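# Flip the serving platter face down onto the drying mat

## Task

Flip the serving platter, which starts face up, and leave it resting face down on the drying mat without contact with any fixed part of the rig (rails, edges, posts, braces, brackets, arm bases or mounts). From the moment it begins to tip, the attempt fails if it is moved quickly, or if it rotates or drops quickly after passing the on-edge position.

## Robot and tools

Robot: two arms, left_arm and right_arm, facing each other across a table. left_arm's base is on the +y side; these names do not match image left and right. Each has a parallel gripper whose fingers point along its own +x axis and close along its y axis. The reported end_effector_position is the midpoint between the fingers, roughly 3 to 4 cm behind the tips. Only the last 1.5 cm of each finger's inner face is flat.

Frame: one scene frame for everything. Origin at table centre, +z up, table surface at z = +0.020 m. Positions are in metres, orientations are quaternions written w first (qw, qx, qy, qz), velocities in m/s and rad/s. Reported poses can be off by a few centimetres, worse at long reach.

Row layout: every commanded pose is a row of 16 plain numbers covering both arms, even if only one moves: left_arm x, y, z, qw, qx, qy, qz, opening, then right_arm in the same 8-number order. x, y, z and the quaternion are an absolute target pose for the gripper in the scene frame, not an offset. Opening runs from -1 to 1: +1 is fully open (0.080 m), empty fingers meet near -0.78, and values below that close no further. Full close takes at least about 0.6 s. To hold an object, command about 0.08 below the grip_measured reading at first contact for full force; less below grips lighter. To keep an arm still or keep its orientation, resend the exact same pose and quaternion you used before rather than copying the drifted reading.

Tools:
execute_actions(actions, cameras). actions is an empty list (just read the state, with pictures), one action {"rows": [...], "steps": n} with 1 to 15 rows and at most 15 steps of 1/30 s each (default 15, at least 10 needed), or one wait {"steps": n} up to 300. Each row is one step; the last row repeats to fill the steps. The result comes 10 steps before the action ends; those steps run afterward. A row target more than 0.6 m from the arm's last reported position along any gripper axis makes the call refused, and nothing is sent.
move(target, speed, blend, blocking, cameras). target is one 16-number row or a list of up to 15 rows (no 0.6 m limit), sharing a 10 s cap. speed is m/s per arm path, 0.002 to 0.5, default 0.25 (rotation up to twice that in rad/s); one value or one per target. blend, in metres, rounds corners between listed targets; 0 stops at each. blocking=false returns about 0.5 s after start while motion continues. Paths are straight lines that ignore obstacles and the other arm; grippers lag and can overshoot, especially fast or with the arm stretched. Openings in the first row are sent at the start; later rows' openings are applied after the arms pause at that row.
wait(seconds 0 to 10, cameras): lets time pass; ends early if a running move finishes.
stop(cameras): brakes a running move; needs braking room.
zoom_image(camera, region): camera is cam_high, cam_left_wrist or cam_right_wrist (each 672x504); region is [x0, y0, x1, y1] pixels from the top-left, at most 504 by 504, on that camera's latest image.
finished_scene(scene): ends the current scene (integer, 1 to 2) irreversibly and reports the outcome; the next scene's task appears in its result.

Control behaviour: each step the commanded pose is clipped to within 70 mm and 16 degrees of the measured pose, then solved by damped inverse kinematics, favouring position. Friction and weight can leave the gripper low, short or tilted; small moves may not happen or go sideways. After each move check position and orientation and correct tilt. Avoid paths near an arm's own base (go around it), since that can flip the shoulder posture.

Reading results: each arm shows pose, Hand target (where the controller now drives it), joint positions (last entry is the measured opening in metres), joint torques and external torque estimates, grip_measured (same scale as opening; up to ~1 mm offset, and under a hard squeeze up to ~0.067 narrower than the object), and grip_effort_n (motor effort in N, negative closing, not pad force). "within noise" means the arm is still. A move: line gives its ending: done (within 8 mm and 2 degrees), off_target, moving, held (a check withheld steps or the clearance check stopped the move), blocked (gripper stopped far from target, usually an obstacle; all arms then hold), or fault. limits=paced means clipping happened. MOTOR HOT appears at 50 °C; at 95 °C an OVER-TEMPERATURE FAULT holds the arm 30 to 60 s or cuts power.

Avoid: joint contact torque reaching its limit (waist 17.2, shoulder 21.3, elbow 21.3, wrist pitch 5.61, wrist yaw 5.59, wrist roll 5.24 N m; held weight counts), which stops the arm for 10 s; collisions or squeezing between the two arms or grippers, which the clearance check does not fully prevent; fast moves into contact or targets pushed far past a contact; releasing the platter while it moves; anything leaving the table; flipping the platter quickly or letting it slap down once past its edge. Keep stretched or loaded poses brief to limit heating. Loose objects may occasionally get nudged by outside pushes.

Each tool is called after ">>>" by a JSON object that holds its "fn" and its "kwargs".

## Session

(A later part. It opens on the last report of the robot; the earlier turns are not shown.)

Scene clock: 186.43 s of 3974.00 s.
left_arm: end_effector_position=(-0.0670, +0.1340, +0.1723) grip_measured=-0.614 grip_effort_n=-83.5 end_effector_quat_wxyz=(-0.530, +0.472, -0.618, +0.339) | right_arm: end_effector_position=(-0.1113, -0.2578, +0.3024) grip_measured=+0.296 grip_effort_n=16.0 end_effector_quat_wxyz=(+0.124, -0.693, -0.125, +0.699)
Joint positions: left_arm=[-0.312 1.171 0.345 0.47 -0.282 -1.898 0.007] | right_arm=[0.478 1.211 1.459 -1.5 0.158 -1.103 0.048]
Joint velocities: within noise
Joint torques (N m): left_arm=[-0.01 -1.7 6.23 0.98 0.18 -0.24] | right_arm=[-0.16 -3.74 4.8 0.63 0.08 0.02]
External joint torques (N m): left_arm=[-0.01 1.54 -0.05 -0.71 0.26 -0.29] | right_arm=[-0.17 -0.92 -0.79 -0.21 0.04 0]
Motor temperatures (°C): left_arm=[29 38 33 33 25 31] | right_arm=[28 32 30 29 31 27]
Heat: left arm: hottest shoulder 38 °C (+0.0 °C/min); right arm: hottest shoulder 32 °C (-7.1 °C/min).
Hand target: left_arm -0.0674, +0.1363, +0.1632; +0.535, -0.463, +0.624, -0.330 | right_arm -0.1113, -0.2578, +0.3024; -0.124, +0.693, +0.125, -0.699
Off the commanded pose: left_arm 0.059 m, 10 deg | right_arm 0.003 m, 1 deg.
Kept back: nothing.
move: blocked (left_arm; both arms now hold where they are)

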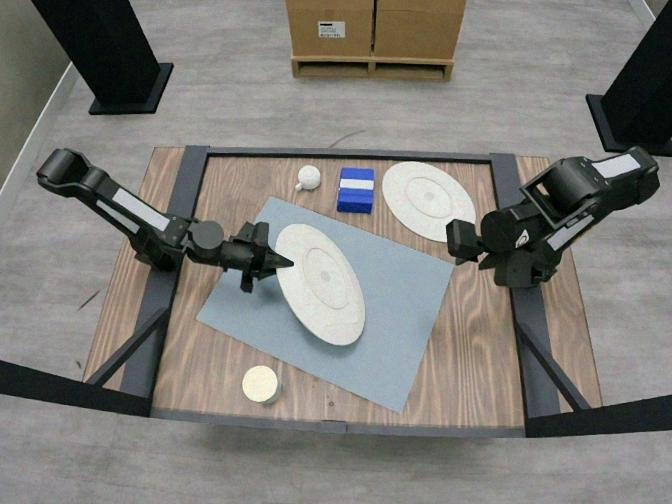

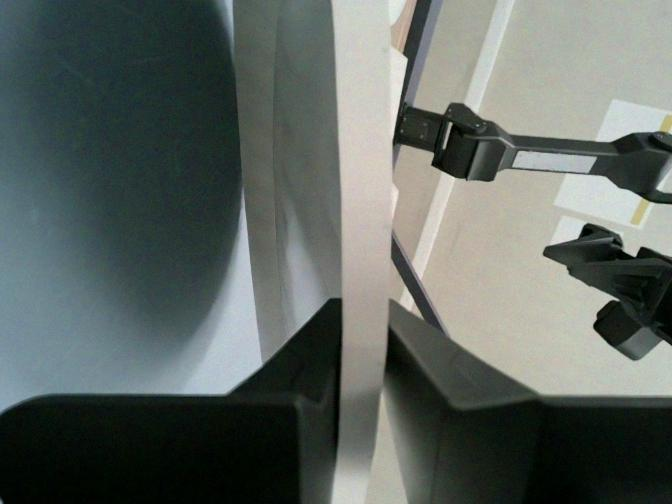

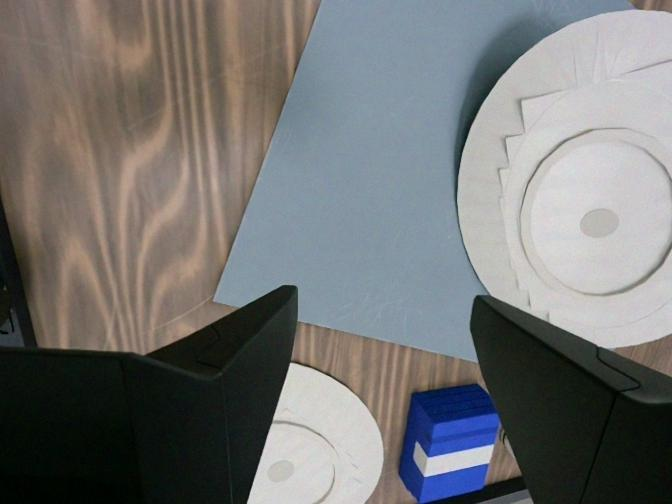

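>>> {"fn": "move", "kwargs": {"target": [[-0.065, 0.148, 0.115, 0.5336, -0.4639, 0.6184, -0.3429, -0.85, -0.11, -0.26, 0.30, 0.1228, -0.6964, -0.1228, 0.6964, 0.3]], "speed": 0.025}}

>>> {"fn": "move", "kwargs": {"target": [[-0.065, 0.155, 0.09, 0.5336, -0.4639, 0.6184, -0.3429, -0.85, -0.11, -0.26, 0.30, 0.1228, -0.6964, -0.1228, 0.6964, 0.3]], "speed": 0.025}}

Scene clock: 189.53 s of 3974.00 s.
left_arm: end_effector_position=(-0.0718, +0.1442, +0.1497) grip_measured=-0.614 grip_effort_n=-83.5 end_effector_quat_wxyz=(-0.495, +0.493, -0.608, +0.377) | right_arm: end_effector_position=(-0.1113, -0.2578, +0.3024) grip_measured=+0.296 grip_effort_n=16.0 end_effector_quat_wxyz=(+0.124, -0.693, -0.125, +0.699)
Joint positions: left_arm=[-0.339 1.319 0.18 0.896 -0.288 -1.875 0.007] | right_arm=[0.478 1.211 1.459 -1.5 0.158 -1.103 0.048]
Joint velocities: within noise
Joint torques (N m): left_arm=[1.24 2.89 3.92 -1.52 0.02 -0.36] | right_arm=[0.23 -4.44 3.41 0.48 0.24 0.15]
External joint torques (N m): left_arm=[1.24 6.16 -1.26 -3.24 0.08 -0.41] | right_arm=[0.23 -1.57 -2.23 -0.36 0.18 0.13]
Motor temperatures (°C): left_arm=[29 37 33 33 25 31] | right_arm=[28 32 30 29 31 27]
Heat: left arm: hottest shoulder 37 °C (-2.0 °C/min); right arm: hottest shoulder 32 °C (-6.0 °C/min).
Hand target: left_arm -0.0645, +0.1514, +0.1170; +0.534, -0.464, +0.618, -0.343 | right_arm -0.1101, -0.2600, +0.3000; -0.123, +0.696, +0.123, -0.696
Off the commanded pose: left_arm 0.036 m, 7 deg | right_arm 0.003 m, 1 deg.
Kept back: nothing.
move: off_target (left_arm)

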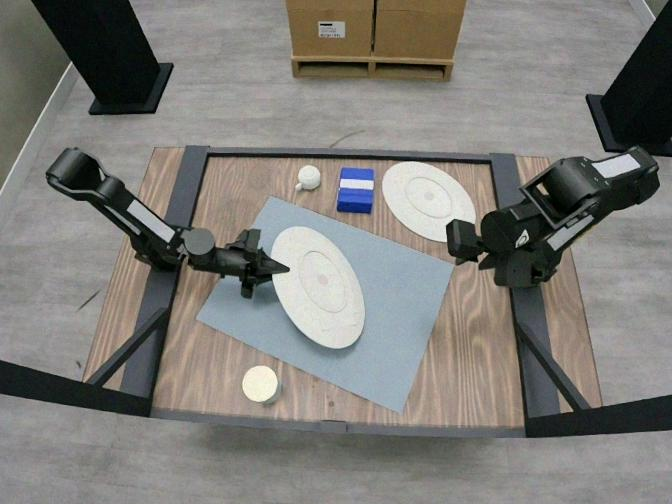

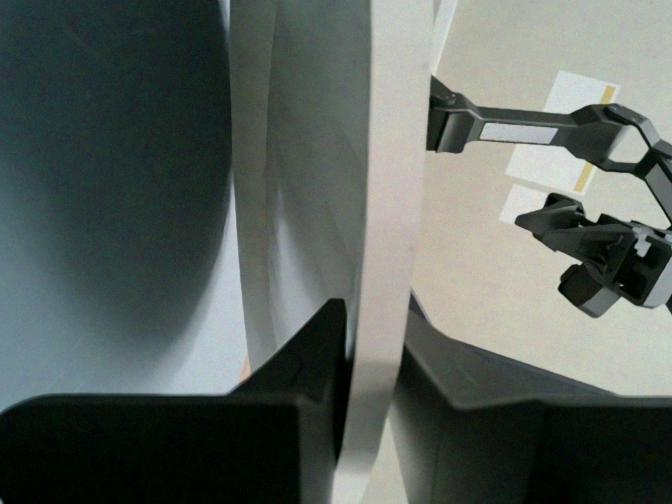

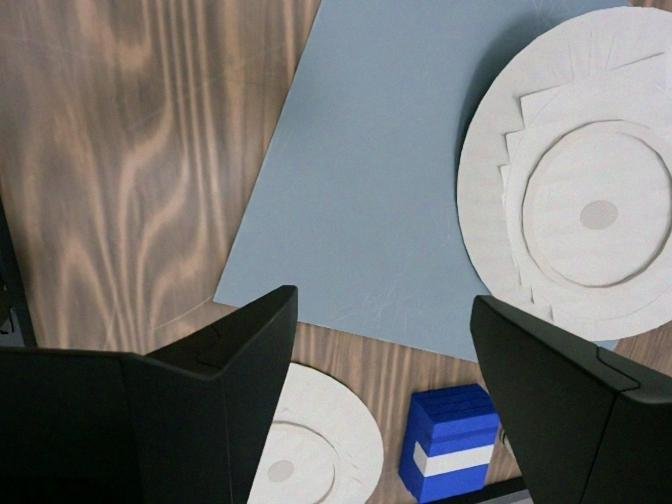

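Scene clock: 191.00 s of 3974.00 s.
left_arm: end_effector_position=(-0.0759, +0.1537, +0.1328) grip_measured=-0.573 grip_effort_n=-83.5 end_effector_quat_wxyz=(-0.481, +0.498, -0.606, +0.390) end_effector_velocity=(-0.039, +0.006, +0.094) end_effector_angular_velocity=(-0.326, -0.052, -0.115) | right_arm: end_effector_position=(-0.1113, -0.2578, +0.3024) grip_measured=+0.296 grip_effort_n=16.0 end_effector_quat_wxyz=(+0.124, -0.693, -0.125, +0.699)
Joint positions: left_arm=[-0.368 1.483 0.098 1.179 -0.302 -1.872 0.009] | right_arm=[0.478 1.211 1.459 -1.5 0.158 -1.103 0.048]
Joint velocities: left_arm=[-0.164 -0.3 -0.002 0.037 -0.081 0.154 0] | right_arm=[within noise]
Joint torques (N m): left_arm=[1.28 0.42 4.78 -1.81 0.09 -0.52] | right_arm=[-0.16 -3.86 4.68 0.46 0.11 0.04]
External joint torques (N m): left_arm=[1.87 6.2 0.05 -4.66 0.03 -0.6] | right_arm=[-0.06 -1.24 -1.34 -0.38 0.09 0.04]
Motor temperatures (°C): left_arm=[29 37 33 33 25 31] | right_arm=[28 32 30 29 31 27]
Heat: left arm: hottest shoulder 37 °C (-2.0 °C/min); right arm: hottest shoulder 32 °C (-6.0 °C/min).
Hand target: left_arm -0.0750, +0.1536, +0.1307; +0.484, -0.497, +0.607, -0.387 | right_arm -0.1113, -0.2578, +0.3024; -0.124, +0.693, +0.125, -0.699
Off the commanded pose: left_arm 0.044 m, 9 deg | right_arm 0.003 m, 1 deg.
blocked (left_arm)
Kept back: nothing.
move: off_target (left_arm)

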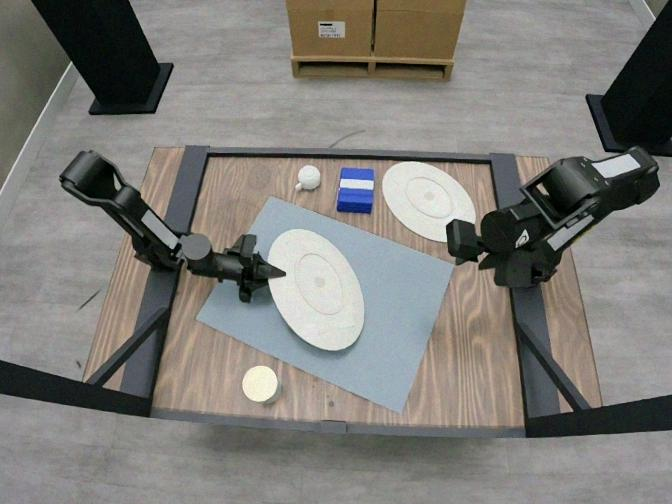

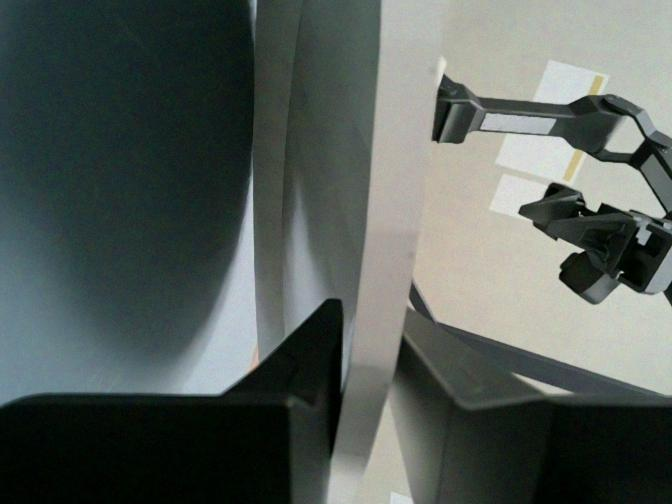

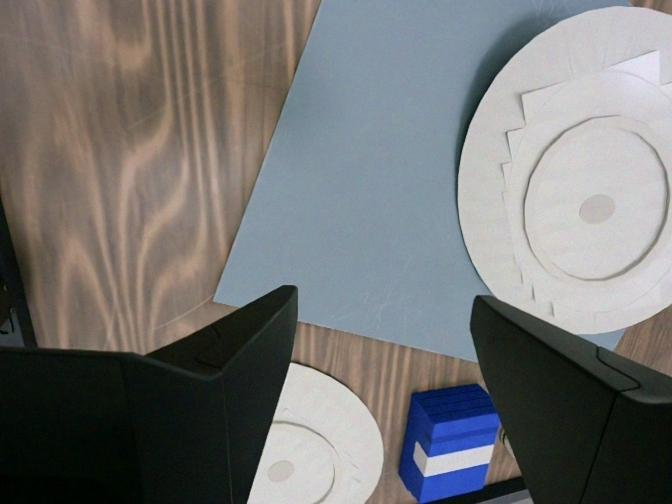

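>>> {"fn": "move", "kwargs": {"target": [-0.073, 0.150, 0.134, 0.484, -0.497, 0.607, -0.387, -0.50, -0.1113, -0.2578, 0.3024, 0.1228, -0.6964, -0.1228, 0.6964, 0.3], "speed": 0.02}}

Scene clock: 192.00 s of 3974.00 s.
left_arm: end_effector_position=(-0.0763, +0.1545, +0.1337) grip_measured=-0.498 grip_effort_n=-8.1 end_effector_quat_wxyz=(-0.482, +0.492, -0.609, +0.394) | right_arm: end_effector_position=(-0.1109, -0.2587, +0.3020) grip_measured=+0.296 grip_effort_n=16.0 end_effector_quat_wxyz=(+0.123, -0.694, -0.123, +0.698)
Joint positions: left_arm=[-0.362 1.46 0.098 1.154 -0.285 -1.863 0.013] | right_arm=[0.478 1.211 1.459 -1.505 0.158 -1.103 0.048]
Joint velocities: within noise
Joint torques (N m): left_arm=[1.18 -2.39 6.67 0.77 -0.06 -0.18] | right_arm=[0.18 -2.92 5.33 0.47 0.22 0.13]
External joint torques (N m): left_arm=[1.19 0.91 2.53 -0.94 -0.01 -0.23] | right_arm=[0.18 -0.04 -0.32 -0.37 0.17 0.11]
Motor temperatures (°C): left_arm=[29 37 33 33 25 31] | right_arm=[28 32 30 29 31 27]
Heat: left arm: hottest shoulder 37 °C (-2.0 °C/min); right arm: hottest shoulder 32 °C (-6.0 °C/min).
Hand target: left_arm -0.0730, +0.1502, +0.1340; +0.484, -0.497, +0.607, -0.387 | right_arm -0.1113, -0.2578, +0.3024; -0.123, +0.696, +0.123, -0.696
Off the commanded pose: left_arm 0.006 m, 1 deg | right_arm 0.001 m, 0 deg.
Kept back: nothing.
move: done

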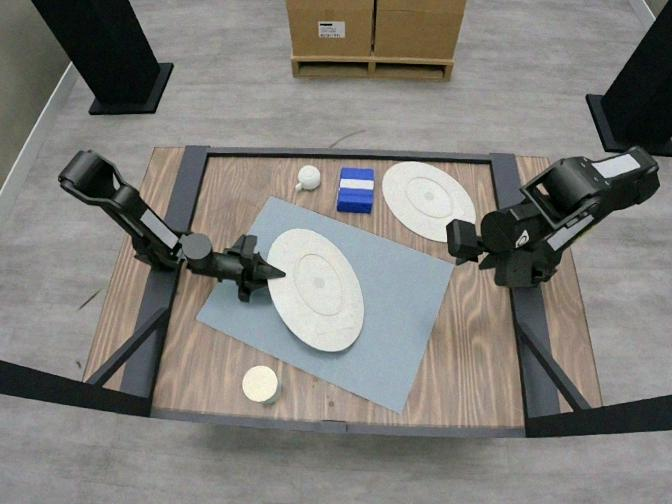

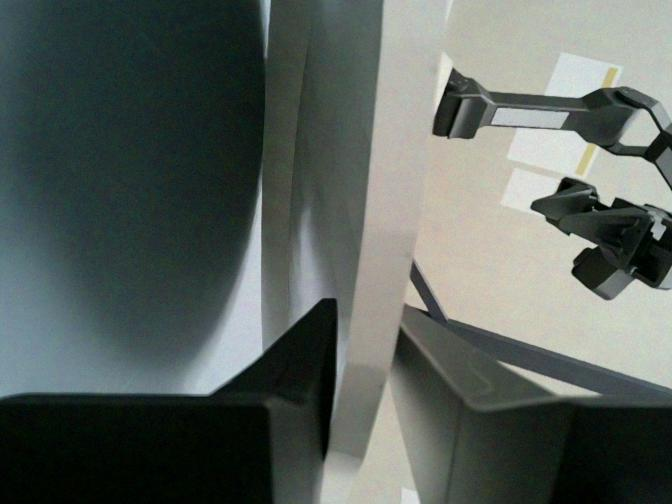

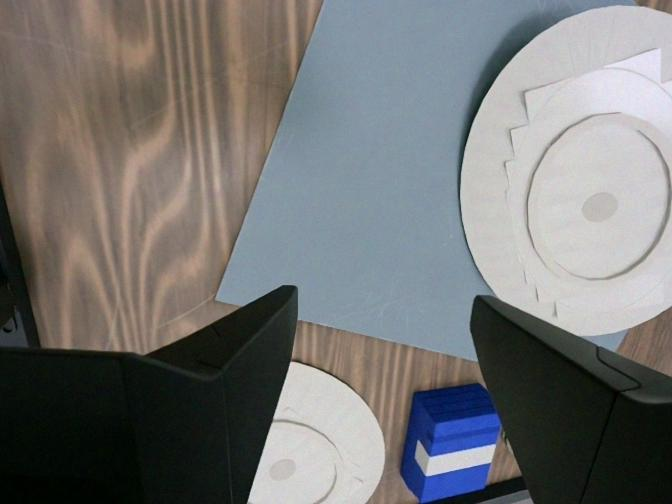

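>>> {"fn": "move", "kwargs": {"target": [-0.073, 0.150, 0.120, 0.5336, -0.4639, 0.6184, -0.3429, -0.2, -0.1113, -0.2578, 0.3024, 0.1228, -0.6964, -0.1228, 0.6964, 0.3], "speed": 0.02}}

>>> {"fn": "move", "kwargs": {"target": [-0.073, 0.150, 0.10, 0.5534, -0.4402, 0.6328, -0.3156, 0.0, -0.1113, -0.2578, 0.3024, 0.1228, -0.6964, -0.1228, 0.6964, 0.3], "speed": 0.02}}

Scene clock: 196.40 s of 3974.00 s.
left_arm: end_effector_position=(-0.0715, +0.1600, +0.1059) grip_measured=-0.199 grip_effort_n=-5.3 end_effector_quat_wxyz=(-0.548, +0.445, -0.623, +0.338) | right_arm: end_effector_position=(-0.1108, -0.2588, +0.3020) grip_measured=+0.296 grip_effort_n=16.0 end_effector_quat_wxyz=(+0.122, -0.695, -0.123, +0.698)
Joint positions: left_arm=[-0.369 1.379 0.148 0.817 -0.32 -1.894 0.026] | right_arm=[0.478 1.211 1.459 -1.505 0.159 -1.103 0.048]
Joint velocities: within noise
Joint torques (N m): left_arm=[0.27 -4.01 9.03 1.98 -0.31 -0.24] | right_arm=[0.24 -2.81 5.27 0.42 0.3 0.13]
External joint torques (N m): left_arm=[0.28 -0.76 4.32 0.32 -0.21 -0.29] | right_arm=[0.24 0.07 -0.36 -0.42 0.25 0.11]
Motor temperatures (°C): left_arm=[29 37 33 34 25 31] | right_arm=[28 32 31 29 31 27]
Heat: left arm: hottest shoulder 37 °C (-1.0 °C/min); right arm: hottest shoulder 32 °C (-5.1 °C/min).
Hand target: left_arm -0.0728, +0.1506, +0.1201; +0.534, -0.464, +0.618, -0.343 | right_arm -0.1113, -0.2578, +0.3024; -0.123, +0.696, +0.123, -0.696
Off the commanded pose: left_arm 0.017 m, 3 deg | right_arm 0.001 m, 0 deg.
Kept back: nothing.
move: off_target (left_arm)

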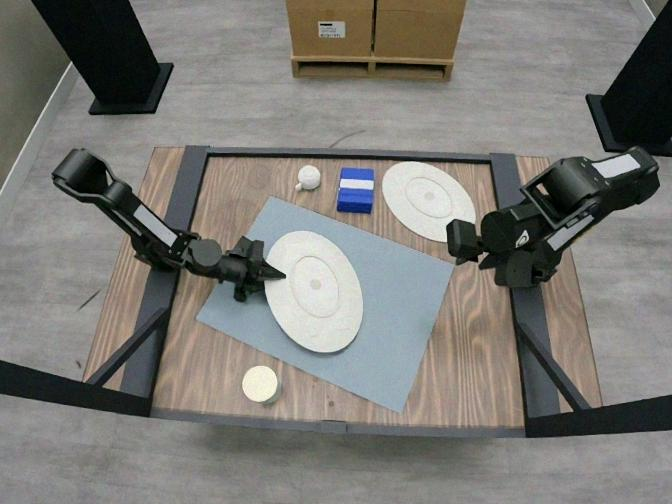

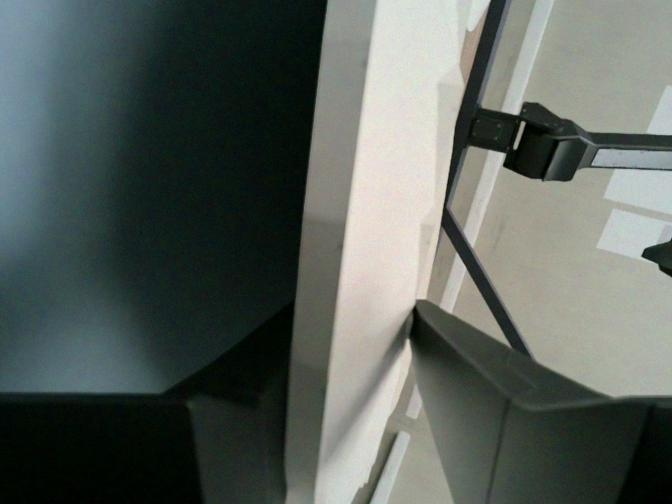

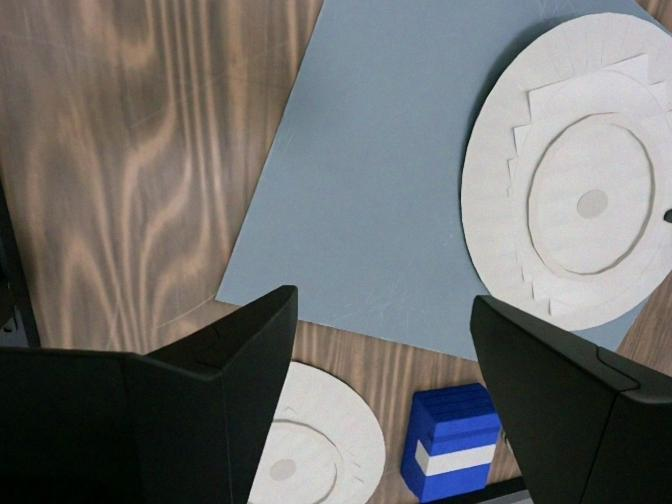

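Scene clock: 198.80 s of 3974.00 s.
left_arm: end_effector_position=(-0.0710, +0.1589, +0.0953) grip_measured=-0.003 grip_effort_n=11.9 end_effector_quat_wxyz=(-0.564, +0.430, -0.629, +0.319) | right_arm: end_effector_position=(-0.1108, -0.2588, +0.3020) grip_measured=+0.296 grip_effort_n=16.0 end_effector_quat_wxyz=(+0.122, -0.695, -0.123, +0.698)
Joint positions: left_arm=[-0.364 1.403 0.173 0.754 -0.314 -1.909 0.035] | right_arm=[0.478 1.211 1.459 -1.505 0.159 -1.103 0.048]
Joint velocities: within noise
Joint torques (N m): left_arm=[0.57 -0.91 8.69 2.33 0.24 -0.53] | right_arm=[0.55 -2.81 5.22 0.44 0.26 0.17]
External joint torques (N m): left_arm=[0.58 2.46 4.01 0.71 0.34 -0.58] | right_arm=[0.54 0.09 -0.42 -0.39 0.21 0.15]
Motor temperatures (°C): left_arm=[29 37 33 34 25 31] | right_arm=[28 32 31 29 31 27]
Heat: left arm: hottest shoulder 37 °C (-1.0 °C/min); right arm: hottest shoulder 32 °C (-4.0 °C/min).
Hand target: left_arm -0.0729, +0.1504, +0.1002; +0.553, -0.440, +0.633, -0.316 | right_arm -0.1113, -0.2578, +0.3024; -0.123, +0.696, +0.123, -0.696
Off the commanded pose: left_arm 0.010 m, 2 deg | right_arm 0.001 m, 0 deg.
Kept back: nothing.
move: off_target (left_arm)

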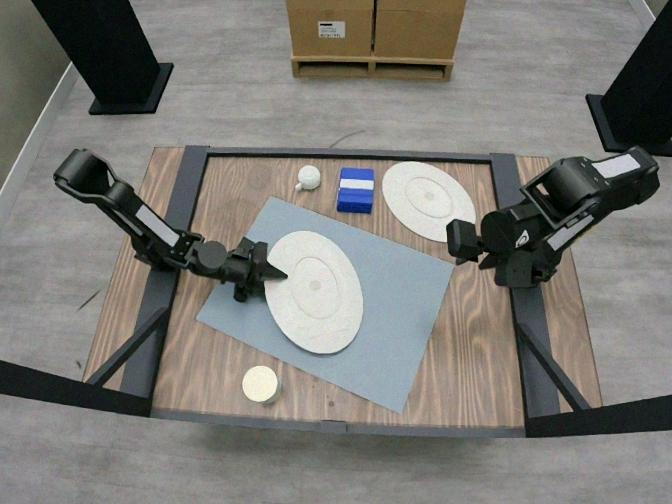

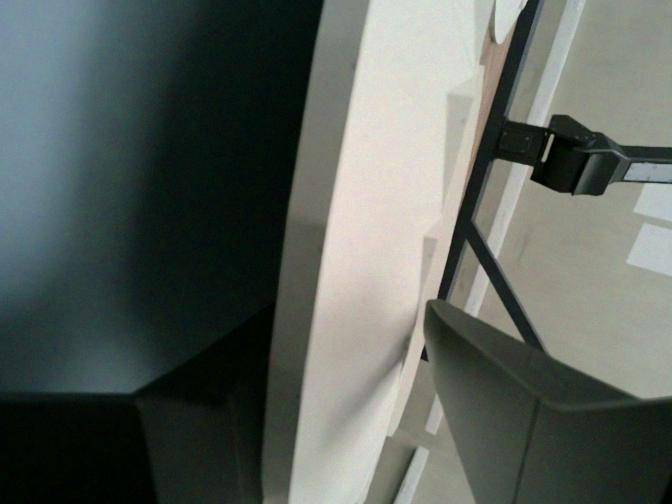

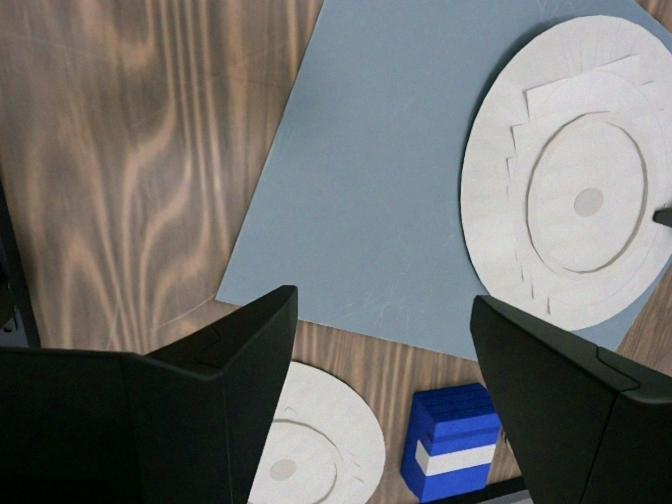

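>>> {"fn": "move", "kwargs": {"target": [-0.071, 0.158, 0.08, 0.5897, -0.3902, 0.6579, -0.2592, 0.3, -0.1113, -0.2578, 0.3024, 0.1228, -0.6964, -0.1228, 0.6964, 0.3], "speed": 0.02}}

>>> {"fn": "move", "kwargs": {"target": [-0.071, 0.158, 0.068, 0.6214, -0.3374, 0.678, -0.2008, 0.3, -0.1113, -0.2578, 0.3024, 0.1228, -0.6964, -0.1228, 0.6964, 0.3], "speed": 0.02}}

Scene clock: 203.80 s of 3974.00 s.
left_arm: end_effector_position=(-0.0694, +0.1547, +0.0844) grip_measured=+0.301 grip_effort_n=-3.0 end_effector_quat_wxyz=(-0.591, +0.397, -0.649, +0.266) | right_arm: end_effector_position=(-0.1108, -0.2588, +0.3020) grip_measured=+0.296 grip_effort_n=16.0 end_effector_quat_wxyz=(+0.122, -0.695, -0.123, +0.698)
Joint positions: left_arm=[-0.337 1.392 0.268 0.508 -0.278 -1.956 0.049] | right_arm=[0.478 1.211 1.459 -1.505 0.159 -1.103 0.048]
Joint velocities: within noise
Joint torques (N m): left_arm=[-0.02 -3.37 5.34 0.53 0.56 -0.33] | right_arm=[0.01 -2.88 5.56 0.45 0.22 0.14]
External joint torques (N m): left_arm=[-0.04 0.33 0.22 -1.02 0.7 -0.37] | right_arm=[0.01 -0.07 -0.05 -0.39 0.17 0.12]
Motor temperatures (°C): left_arm=[29 36 33 34 25 31] | right_arm=[28 31 32 29 31 27]
Heat: left arm: hottest shoulder 36 °C (-1.0 °C/min); right arm: hottest elbow 32 °C (+3.0 °C/min).
Hand target: left_arm -0.0710, +0.1580, +0.0801; +0.590, -0.390, +0.658, -0.259 | right_arm -0.1113, -0.2578, +0.3024; -0.123, +0.696, +0.123, -0.696
Off the commanded pose: left_arm 0.006 m, 2 deg | right_arm 0.001 m, 0 deg.
Kept back: nothing.
move: done

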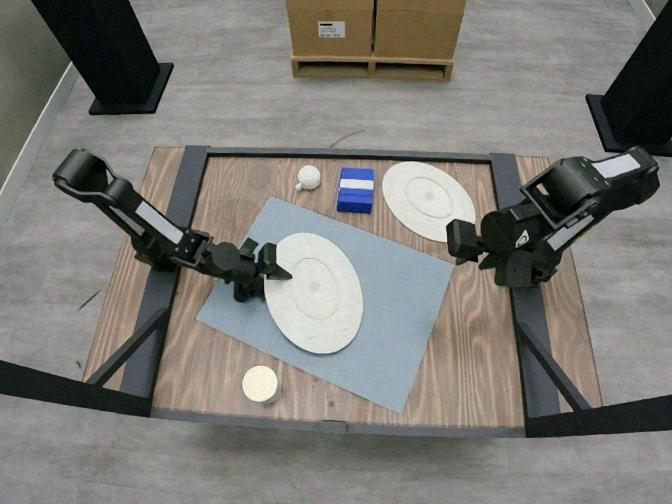

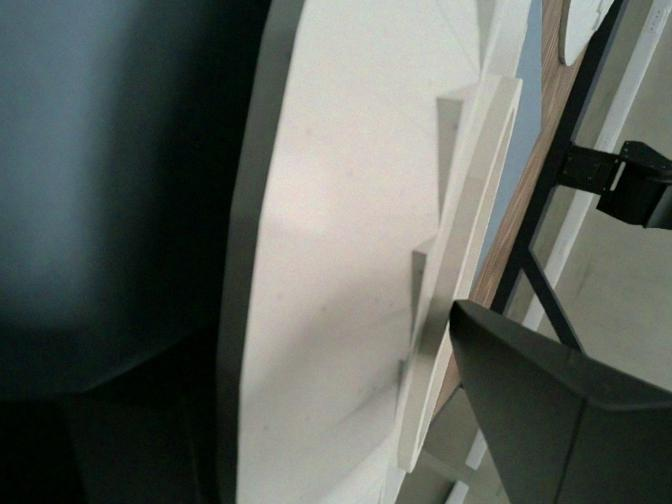

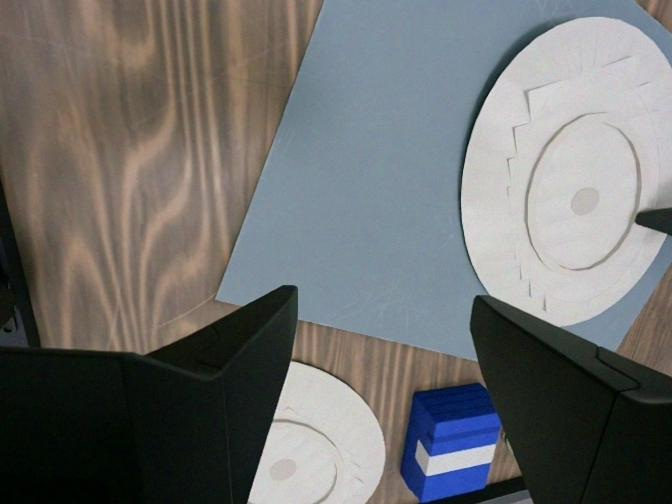

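Scene clock: 208.40 s of 3974.00 s.
left_arm: end_effector_position=(-0.0732, +0.1508, +0.0862) grip_measured=+0.329 grip_effort_n=-83.5 end_effector_quat_wxyz=(-0.612, +0.357, -0.667, +0.229) | right_arm: end_effector_position=(-0.1108, -0.2588, +0.3020) grip_measured=+0.296 grip_effort_n=16.0 end_effector_quat_wxyz=(+0.122, -0.695, -0.123, +0.698)
Joint positions: left_arm=[-0.325 1.373 0.387 0.249 -0.236 -1.973 0.05] | right_arm=[0.478 1.211 1.459 -1.505 0.159 -1.103 0.048]
Joint velocities: within noise
Joint torques (N m): left_arm=[1.03 -0.16 5.46 -0.53 0.99 -0.56] | right_arm=[0.15 -3.06 5.21 0.48 0.25 0.17]
External joint torques (N m): left_arm=[1.04 3.86 -0.12 -2 1.12 -0.6] | right_arm=[0.17 -0.15 -0.43 -0.35 0.19 0.15]
Motor temperatures (°C): left_arm=[29 36 33 33 26 31] | right_arm=[28 31 32 29 31 27]
Heat: left arm: hottest shoulder 36 °C (-1.0 °C/min); right arm: hottest elbow 32 °C (+3.0 °C/min).
Hand target: left_arm -0.0708, +0.1591, +0.0689; +0.621, -0.338, +0.678, -0.200 | right_arm -0.1113, -0.2578, +0.3024; -0.123, +0.696, +0.123, -0.696
Off the commanded pose: left_arm 0.020 m, 4 deg | right_arm 0.001 m, 0 deg.
Kept back: nothing.
move: off_target (left_arm)

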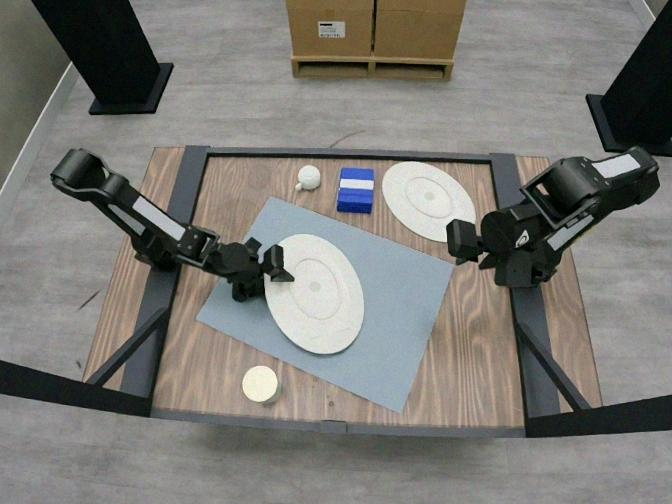

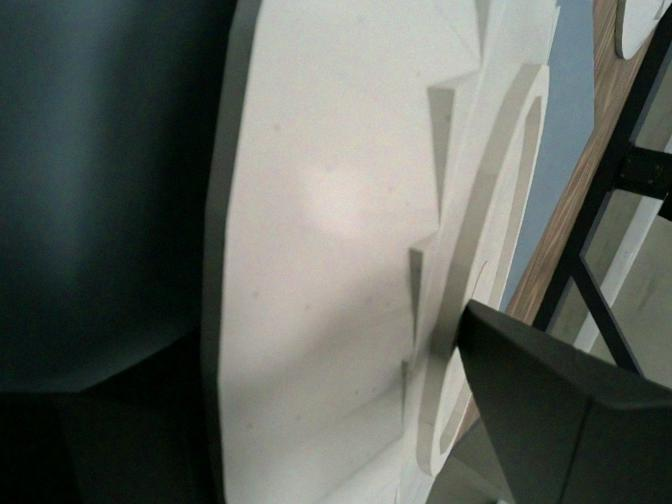

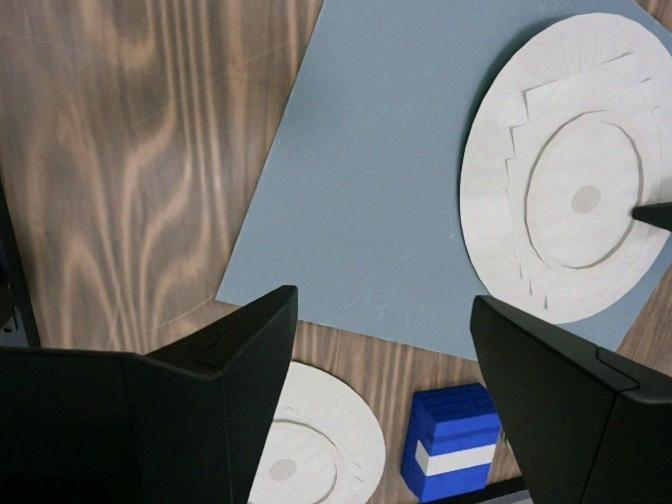

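>>> {"fn": "move", "kwargs": {"target": [-0.071, 0.158, 0.064, 0.6214, -0.3374, 0.678, -0.2008, 0.7, -0.1113, -0.2578, 0.3024, 0.1228, -0.6964, -0.1228, 0.6964, 0.3], "speed": 0.02}}

>>> {"fn": "move", "kwargs": {"target": [-0.071, 0.175, 0.064, 0.6214, -0.3374, 0.678, -0.2008, 0.7, -0.1113, -0.2578, 0.3024, 0.1228, -0.6964, -0.1228, 0.6964, 0.3], "speed": 0.015}}

Scene clock: 209.50 s of 3974.00 s.
left_arm: end_effector_position=(-0.0733, +0.1536, +0.0767) grip_measured=+0.695 grip_effort_n=21.2 end_effector_quat_wxyz=(-0.613, +0.349, -0.676, +0.213) | right_arm: end_effector_position=(-0.1108, -0.2588, +0.3020) grip_measured=+0.296 grip_effort_n=16.0 end_effector_quat_wxyz=(+0.122, -0.695, -0.123, +0.698)
Joint positions: left_arm=[-0.317 1.399 0.383 0.246 -0.211 -1.988 0.066] | right_arm=[0.478 1.211 1.459 -1.505 0.159 -1.103 0.048]
Joint velocities: within noise
Joint torques (N m): left_arm=[0.42 -0.49 4.94 1.68 0.07 -0.04] | right_arm=[0.18 -2.84 5.34 0.49 0.28 0.15]
External joint torques (N m): left_arm=[0.41 3.54 -0.41 0.27 0.2 -0.07] | right_arm=[0.19 0.11 -0.32 -0.33 0.22 0.13]
Motor temperatures (°C): left_arm=[29 36 33 33 26 31] | right_arm=[28 31 32 29 31 27]
Heat: left arm: hottest shoulder 36 °C (-1.0 °C/min); right arm: hottest elbow 32 °C (+3.0 °C/min).
Hand target: left_arm -0.0709, +0.1586, +0.0644; +0.622, -0.337, +0.678, -0.201 | right_arm -0.1113, -0.2578, +0.3024; -0.123, +0.696, +0.123, -0.696
Off the commanded pose: left_arm 0.014 m, 2 deg | right_arm 0.001 m, 0 deg.
Kept back: nothing.
move: off_target (left_arm)

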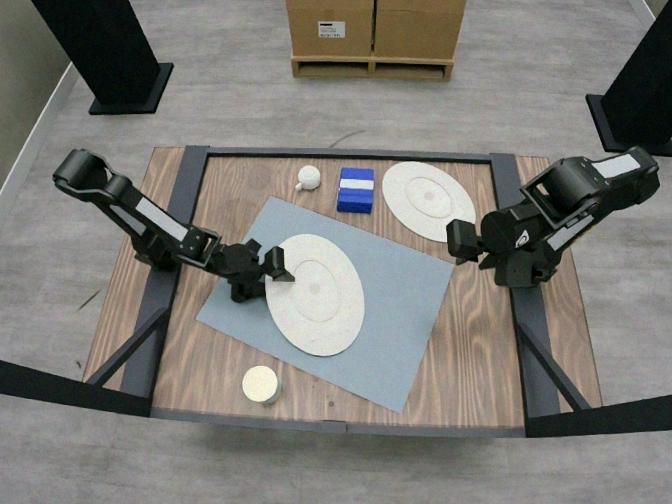

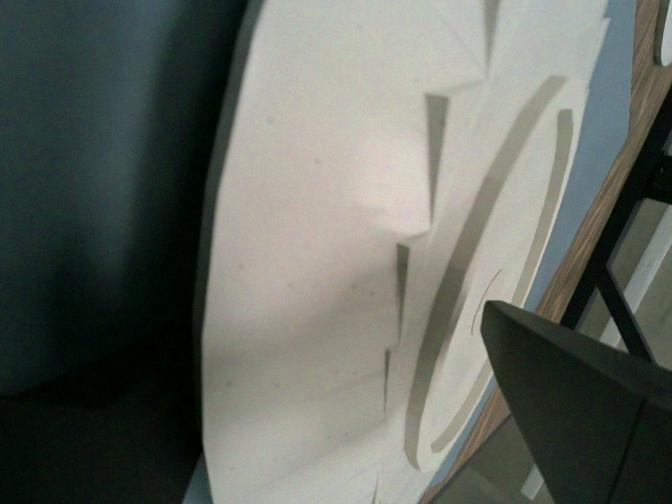

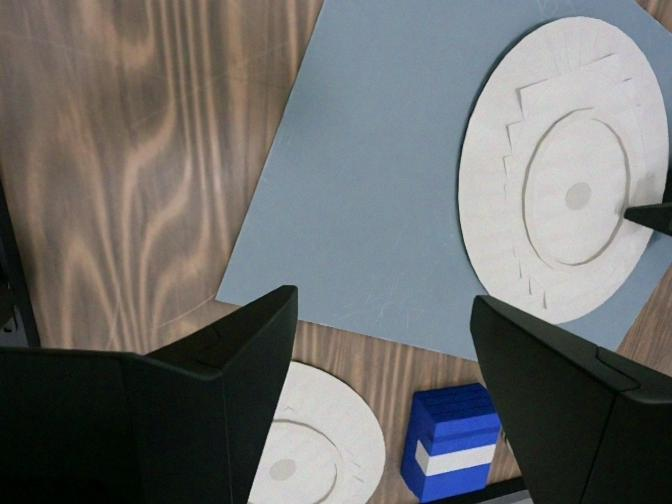

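Scene clock: 210.83 s of 3974.00 s.
left_arm: end_effector_position=(-0.0732, +0.1621, +0.0774) grip_measured=+0.696 grip_effort_n=21.2 end_effector_quat_wxyz=(-0.609, +0.355, -0.676, +0.214) | right_arm: end_effector_position=(-0.1108, -0.2588, +0.3020) grip_measured=+0.296 grip_effort_n=16.0 end_effector_quat_wxyz=(+0.122, -0.695, -0.123, +0.698)
Joint positions: left_arm=[-0.331 1.357 0.348 0.25 -0.224 -2.005 0.066] | right_arm=[0.478 1.211 1.459 -1.505 0.159 -1.103 0.048]
Joint velocities: within noise
Joint torques (N m): left_arm=[-0.39 -3.3 2.88 -0.04 -0.09 -0.07] | right_arm=[0.09 -2.84 5.39 0.43 0.29 0.12]
External joint torques (N m): left_arm=[-0.42 0.48 -2.57 -1.51 0.05 -0.1] | right_arm=[0.09 0.04 -0.23 -0.39 0.24 0.1]
Motor temperatures (°C): left_arm=[29 36 33 33 26 31] | right_arm=[28 31 32 29 31 27]
Heat: left arm: hottest shoulder 36 °C (-1.0 °C/min); right arm: hottest elbow 32 °C (+3.0 °C/min).
Hand target: left_arm -0.0708, +0.1748, +0.0641; +0.622, -0.337, +0.678, -0.201 | right_arm -0.1113, -0.2578, +0.3024; -0.123, +0.696, +0.123, -0.696
Off the commanded pose: left_arm 0.019 m, 3 deg | right_arm 0.001 m, 0 deg.
Kept back: nothing.
move: off_target (left_arm)

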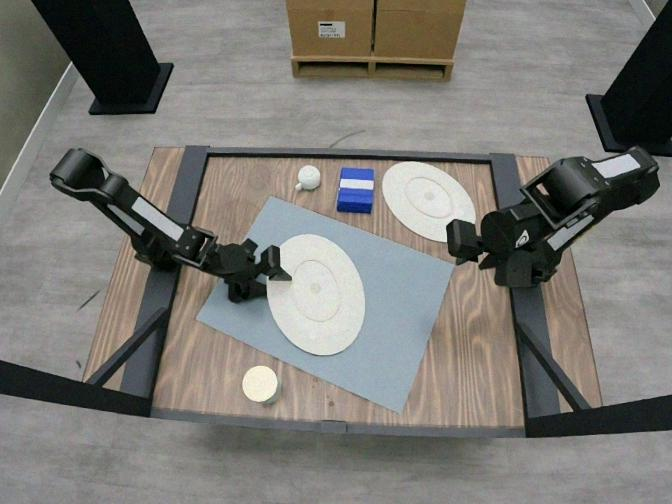

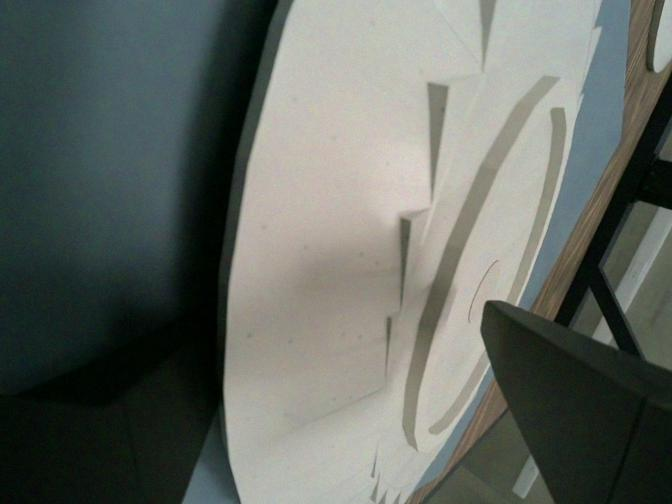

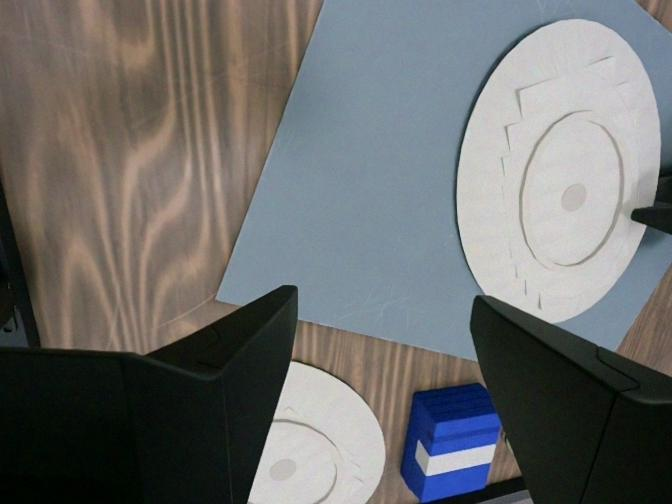

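>>> {"fn": "move", "kwargs": {"target": [-0.071, 0.192, 0.072, 0.6214, -0.3374, 0.678, -0.2008, 0.7, -0.1113, -0.2578, 0.3024, 0.1228, -0.6964, -0.1228, 0.6964, 0.3], "speed": 0.02}}

>>> {"fn": "move", "kwargs": {"target": [-0.071, 0.215, 0.08, 0.6214, -0.3374, 0.678, -0.2008, 0.7, -0.1113, -0.2578, 0.3024, 0.1228, -0.6964, -0.1228, 0.6964, 0.3], "speed": 0.02}}

Scene clock: 212.47 s of 3974.00 s.
left_arm: end_effector_position=(-0.0728, +0.1853, +0.0784) grip_measured=+0.696 grip_effort_n=20.2 end_effector_quat_wxyz=(-0.615, +0.345, -0.678, +0.207) | right_arm: end_effector_position=(-0.1108, -0.2588, +0.3020) grip_measured=+0.296 grip_effort_n=16.0 end_effector_quat_wxyz=(+0.122, -0.695, -0.123, +0.698)
Joint positions: left_arm=[-0.364 1.237 0.303 0.141 -0.241 -2.03 0.066] | right_arm=[0.478 1.211 1.459 -1.505 0.159 -1.103 0.048]
Joint velocities: within noise
Joint torques (N m): left_arm=[-0.26 -3.19 4.54 0.68 -0.3 -0.05] | right_arm=[0.13 -2.81 5.4 0.47 0.28 0.15]
External joint torques (N m): left_arm=[-0.26 -0.09 -1.11 -0.71 -0.16 -0.08] | right_arm=[0.13 0.06 -0.2 -0.35 0.23 0.13]
Motor temperatures (°C): left_arm=[29 35 33 32 26 31] | right_arm=[28 31 33 29 31 27]
Heat: left arm: hottest shoulder 35 °C (-2.0 °C/min); right arm: hottest elbow 33 °C (+4.0 °C/min).
Hand target: left_arm -0.0709, +0.1919, +0.0720; +0.621, -0.337, +0.678, -0.201 | right_arm -0.1113, -0.2578, +0.3024; -0.123, +0.696, +0.123, -0.696
Off the commanded pose: left_arm 0.009 m, 1 deg | right_arm 0.001 m, 0 deg.
Kept back: nothing.
move: off_target (left_arm)

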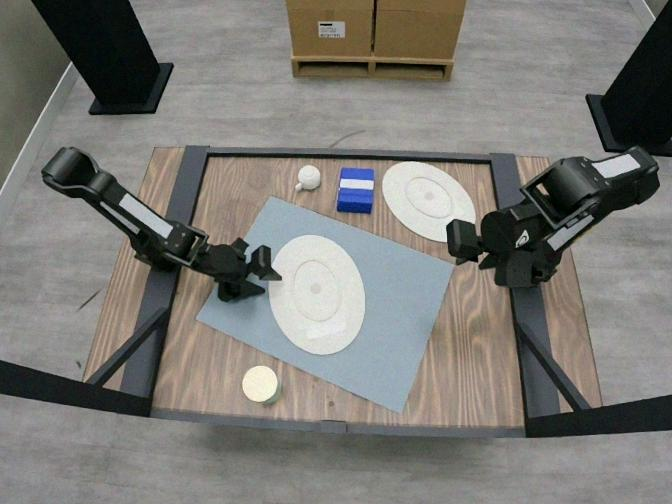

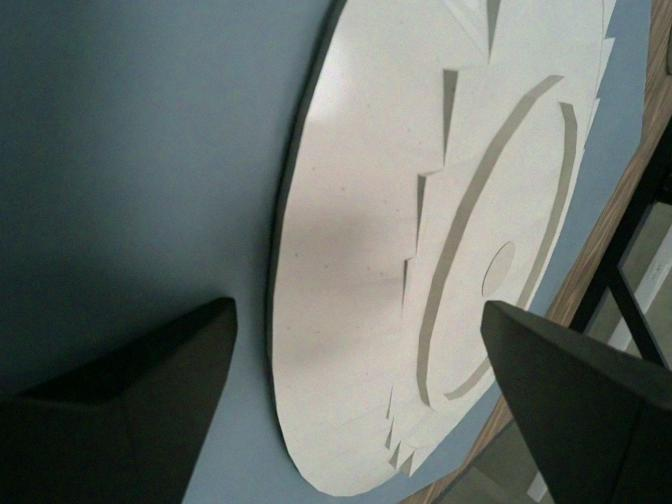

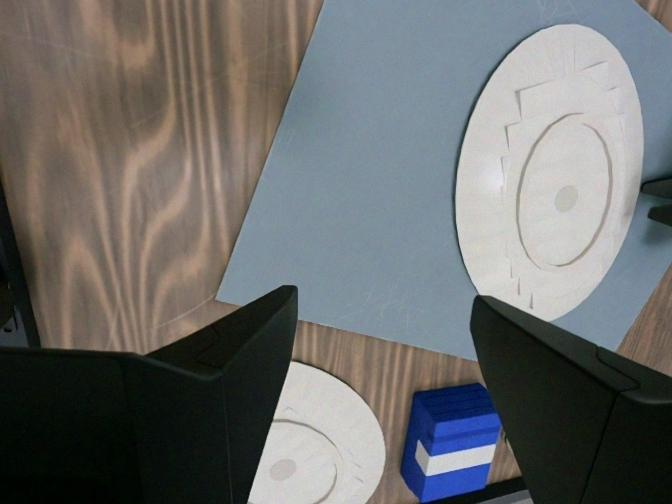

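Scene clock: 213.93 s of 3974.00 s.
left_arm: end_effector_position=(-0.0723, +0.2120, +0.0824) grip_measured=+0.696 grip_effort_n=18.4 end_effector_quat_wxyz=(-0.619, +0.338, -0.679, +0.202) | right_arm: end_effector_position=(-0.1108, -0.2588, +0.3020) grip_measured=+0.296 grip_effort_n=16.0 end_effector_quat_wxyz=(+0.122, -0.695, -0.123, +0.698)
Joint positions: left_arm=[-0.418 1.069 0.259 -0.01 -0.275 -2.07 0.066] | right_arm=[0.478 1.211 1.459 -1.505 0.159 -1.103 0.048]
Joint velocities: within noise
Joint torques (N m): left_arm=[-0.23 -2.86 5.75 1.1 -0.39 -0.02] | right_arm=[0.14 -2.83 5.17 0.46 0.24 0.14]
External joint torques (N m): left_arm=[-0.24 -0.62 -0.19 -0.23 -0.23 -0.06] | right_arm=[0.15 0.07 -0.47 -0.37 0.19 0.12]
Motor temperatures (°C): left_arm=[29 35 32 32 26 31] | right_arm=[28 31 33 29 31 27]
Heat: left arm: hottest shoulder 35 °C (-3.0 °C/min); right arm: hottest elbow 33 °C (+4.0 °C/min).
Hand target: left_arm -0.0710, +0.2149, +0.0800; +0.621, -0.337, +0.678, -0.201 | right_arm -0.1113, -0.2578, +0.3024; -0.123, +0.696, +0.123, -0.696
Off the commanded pose: left_arm 0.004 m, 0 deg | right_arm 0.001 m, 0 deg.
Kept back: nothing.
move: done

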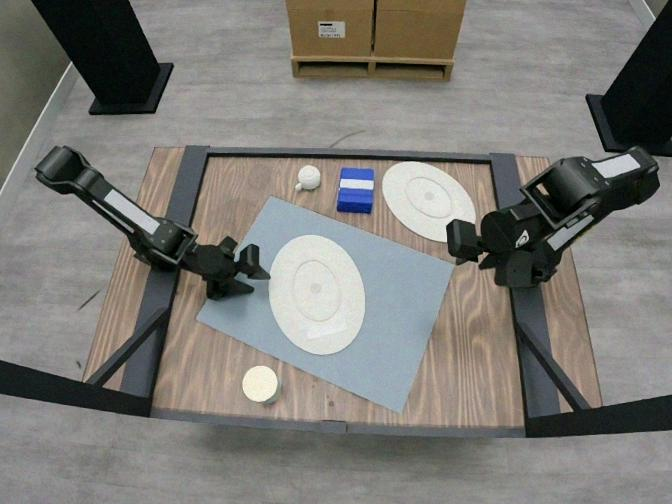

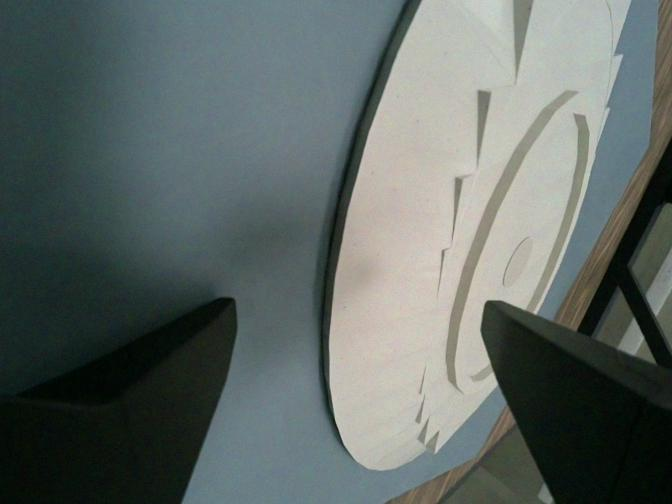

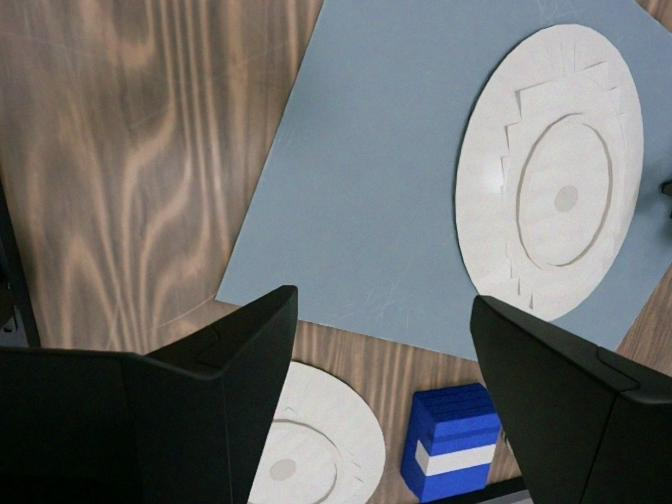

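Flat, on the mat, face down.

>>> {"fn": "finished_scene", "kwargs": {"scene": 1}}

The scene is finished: the task was done.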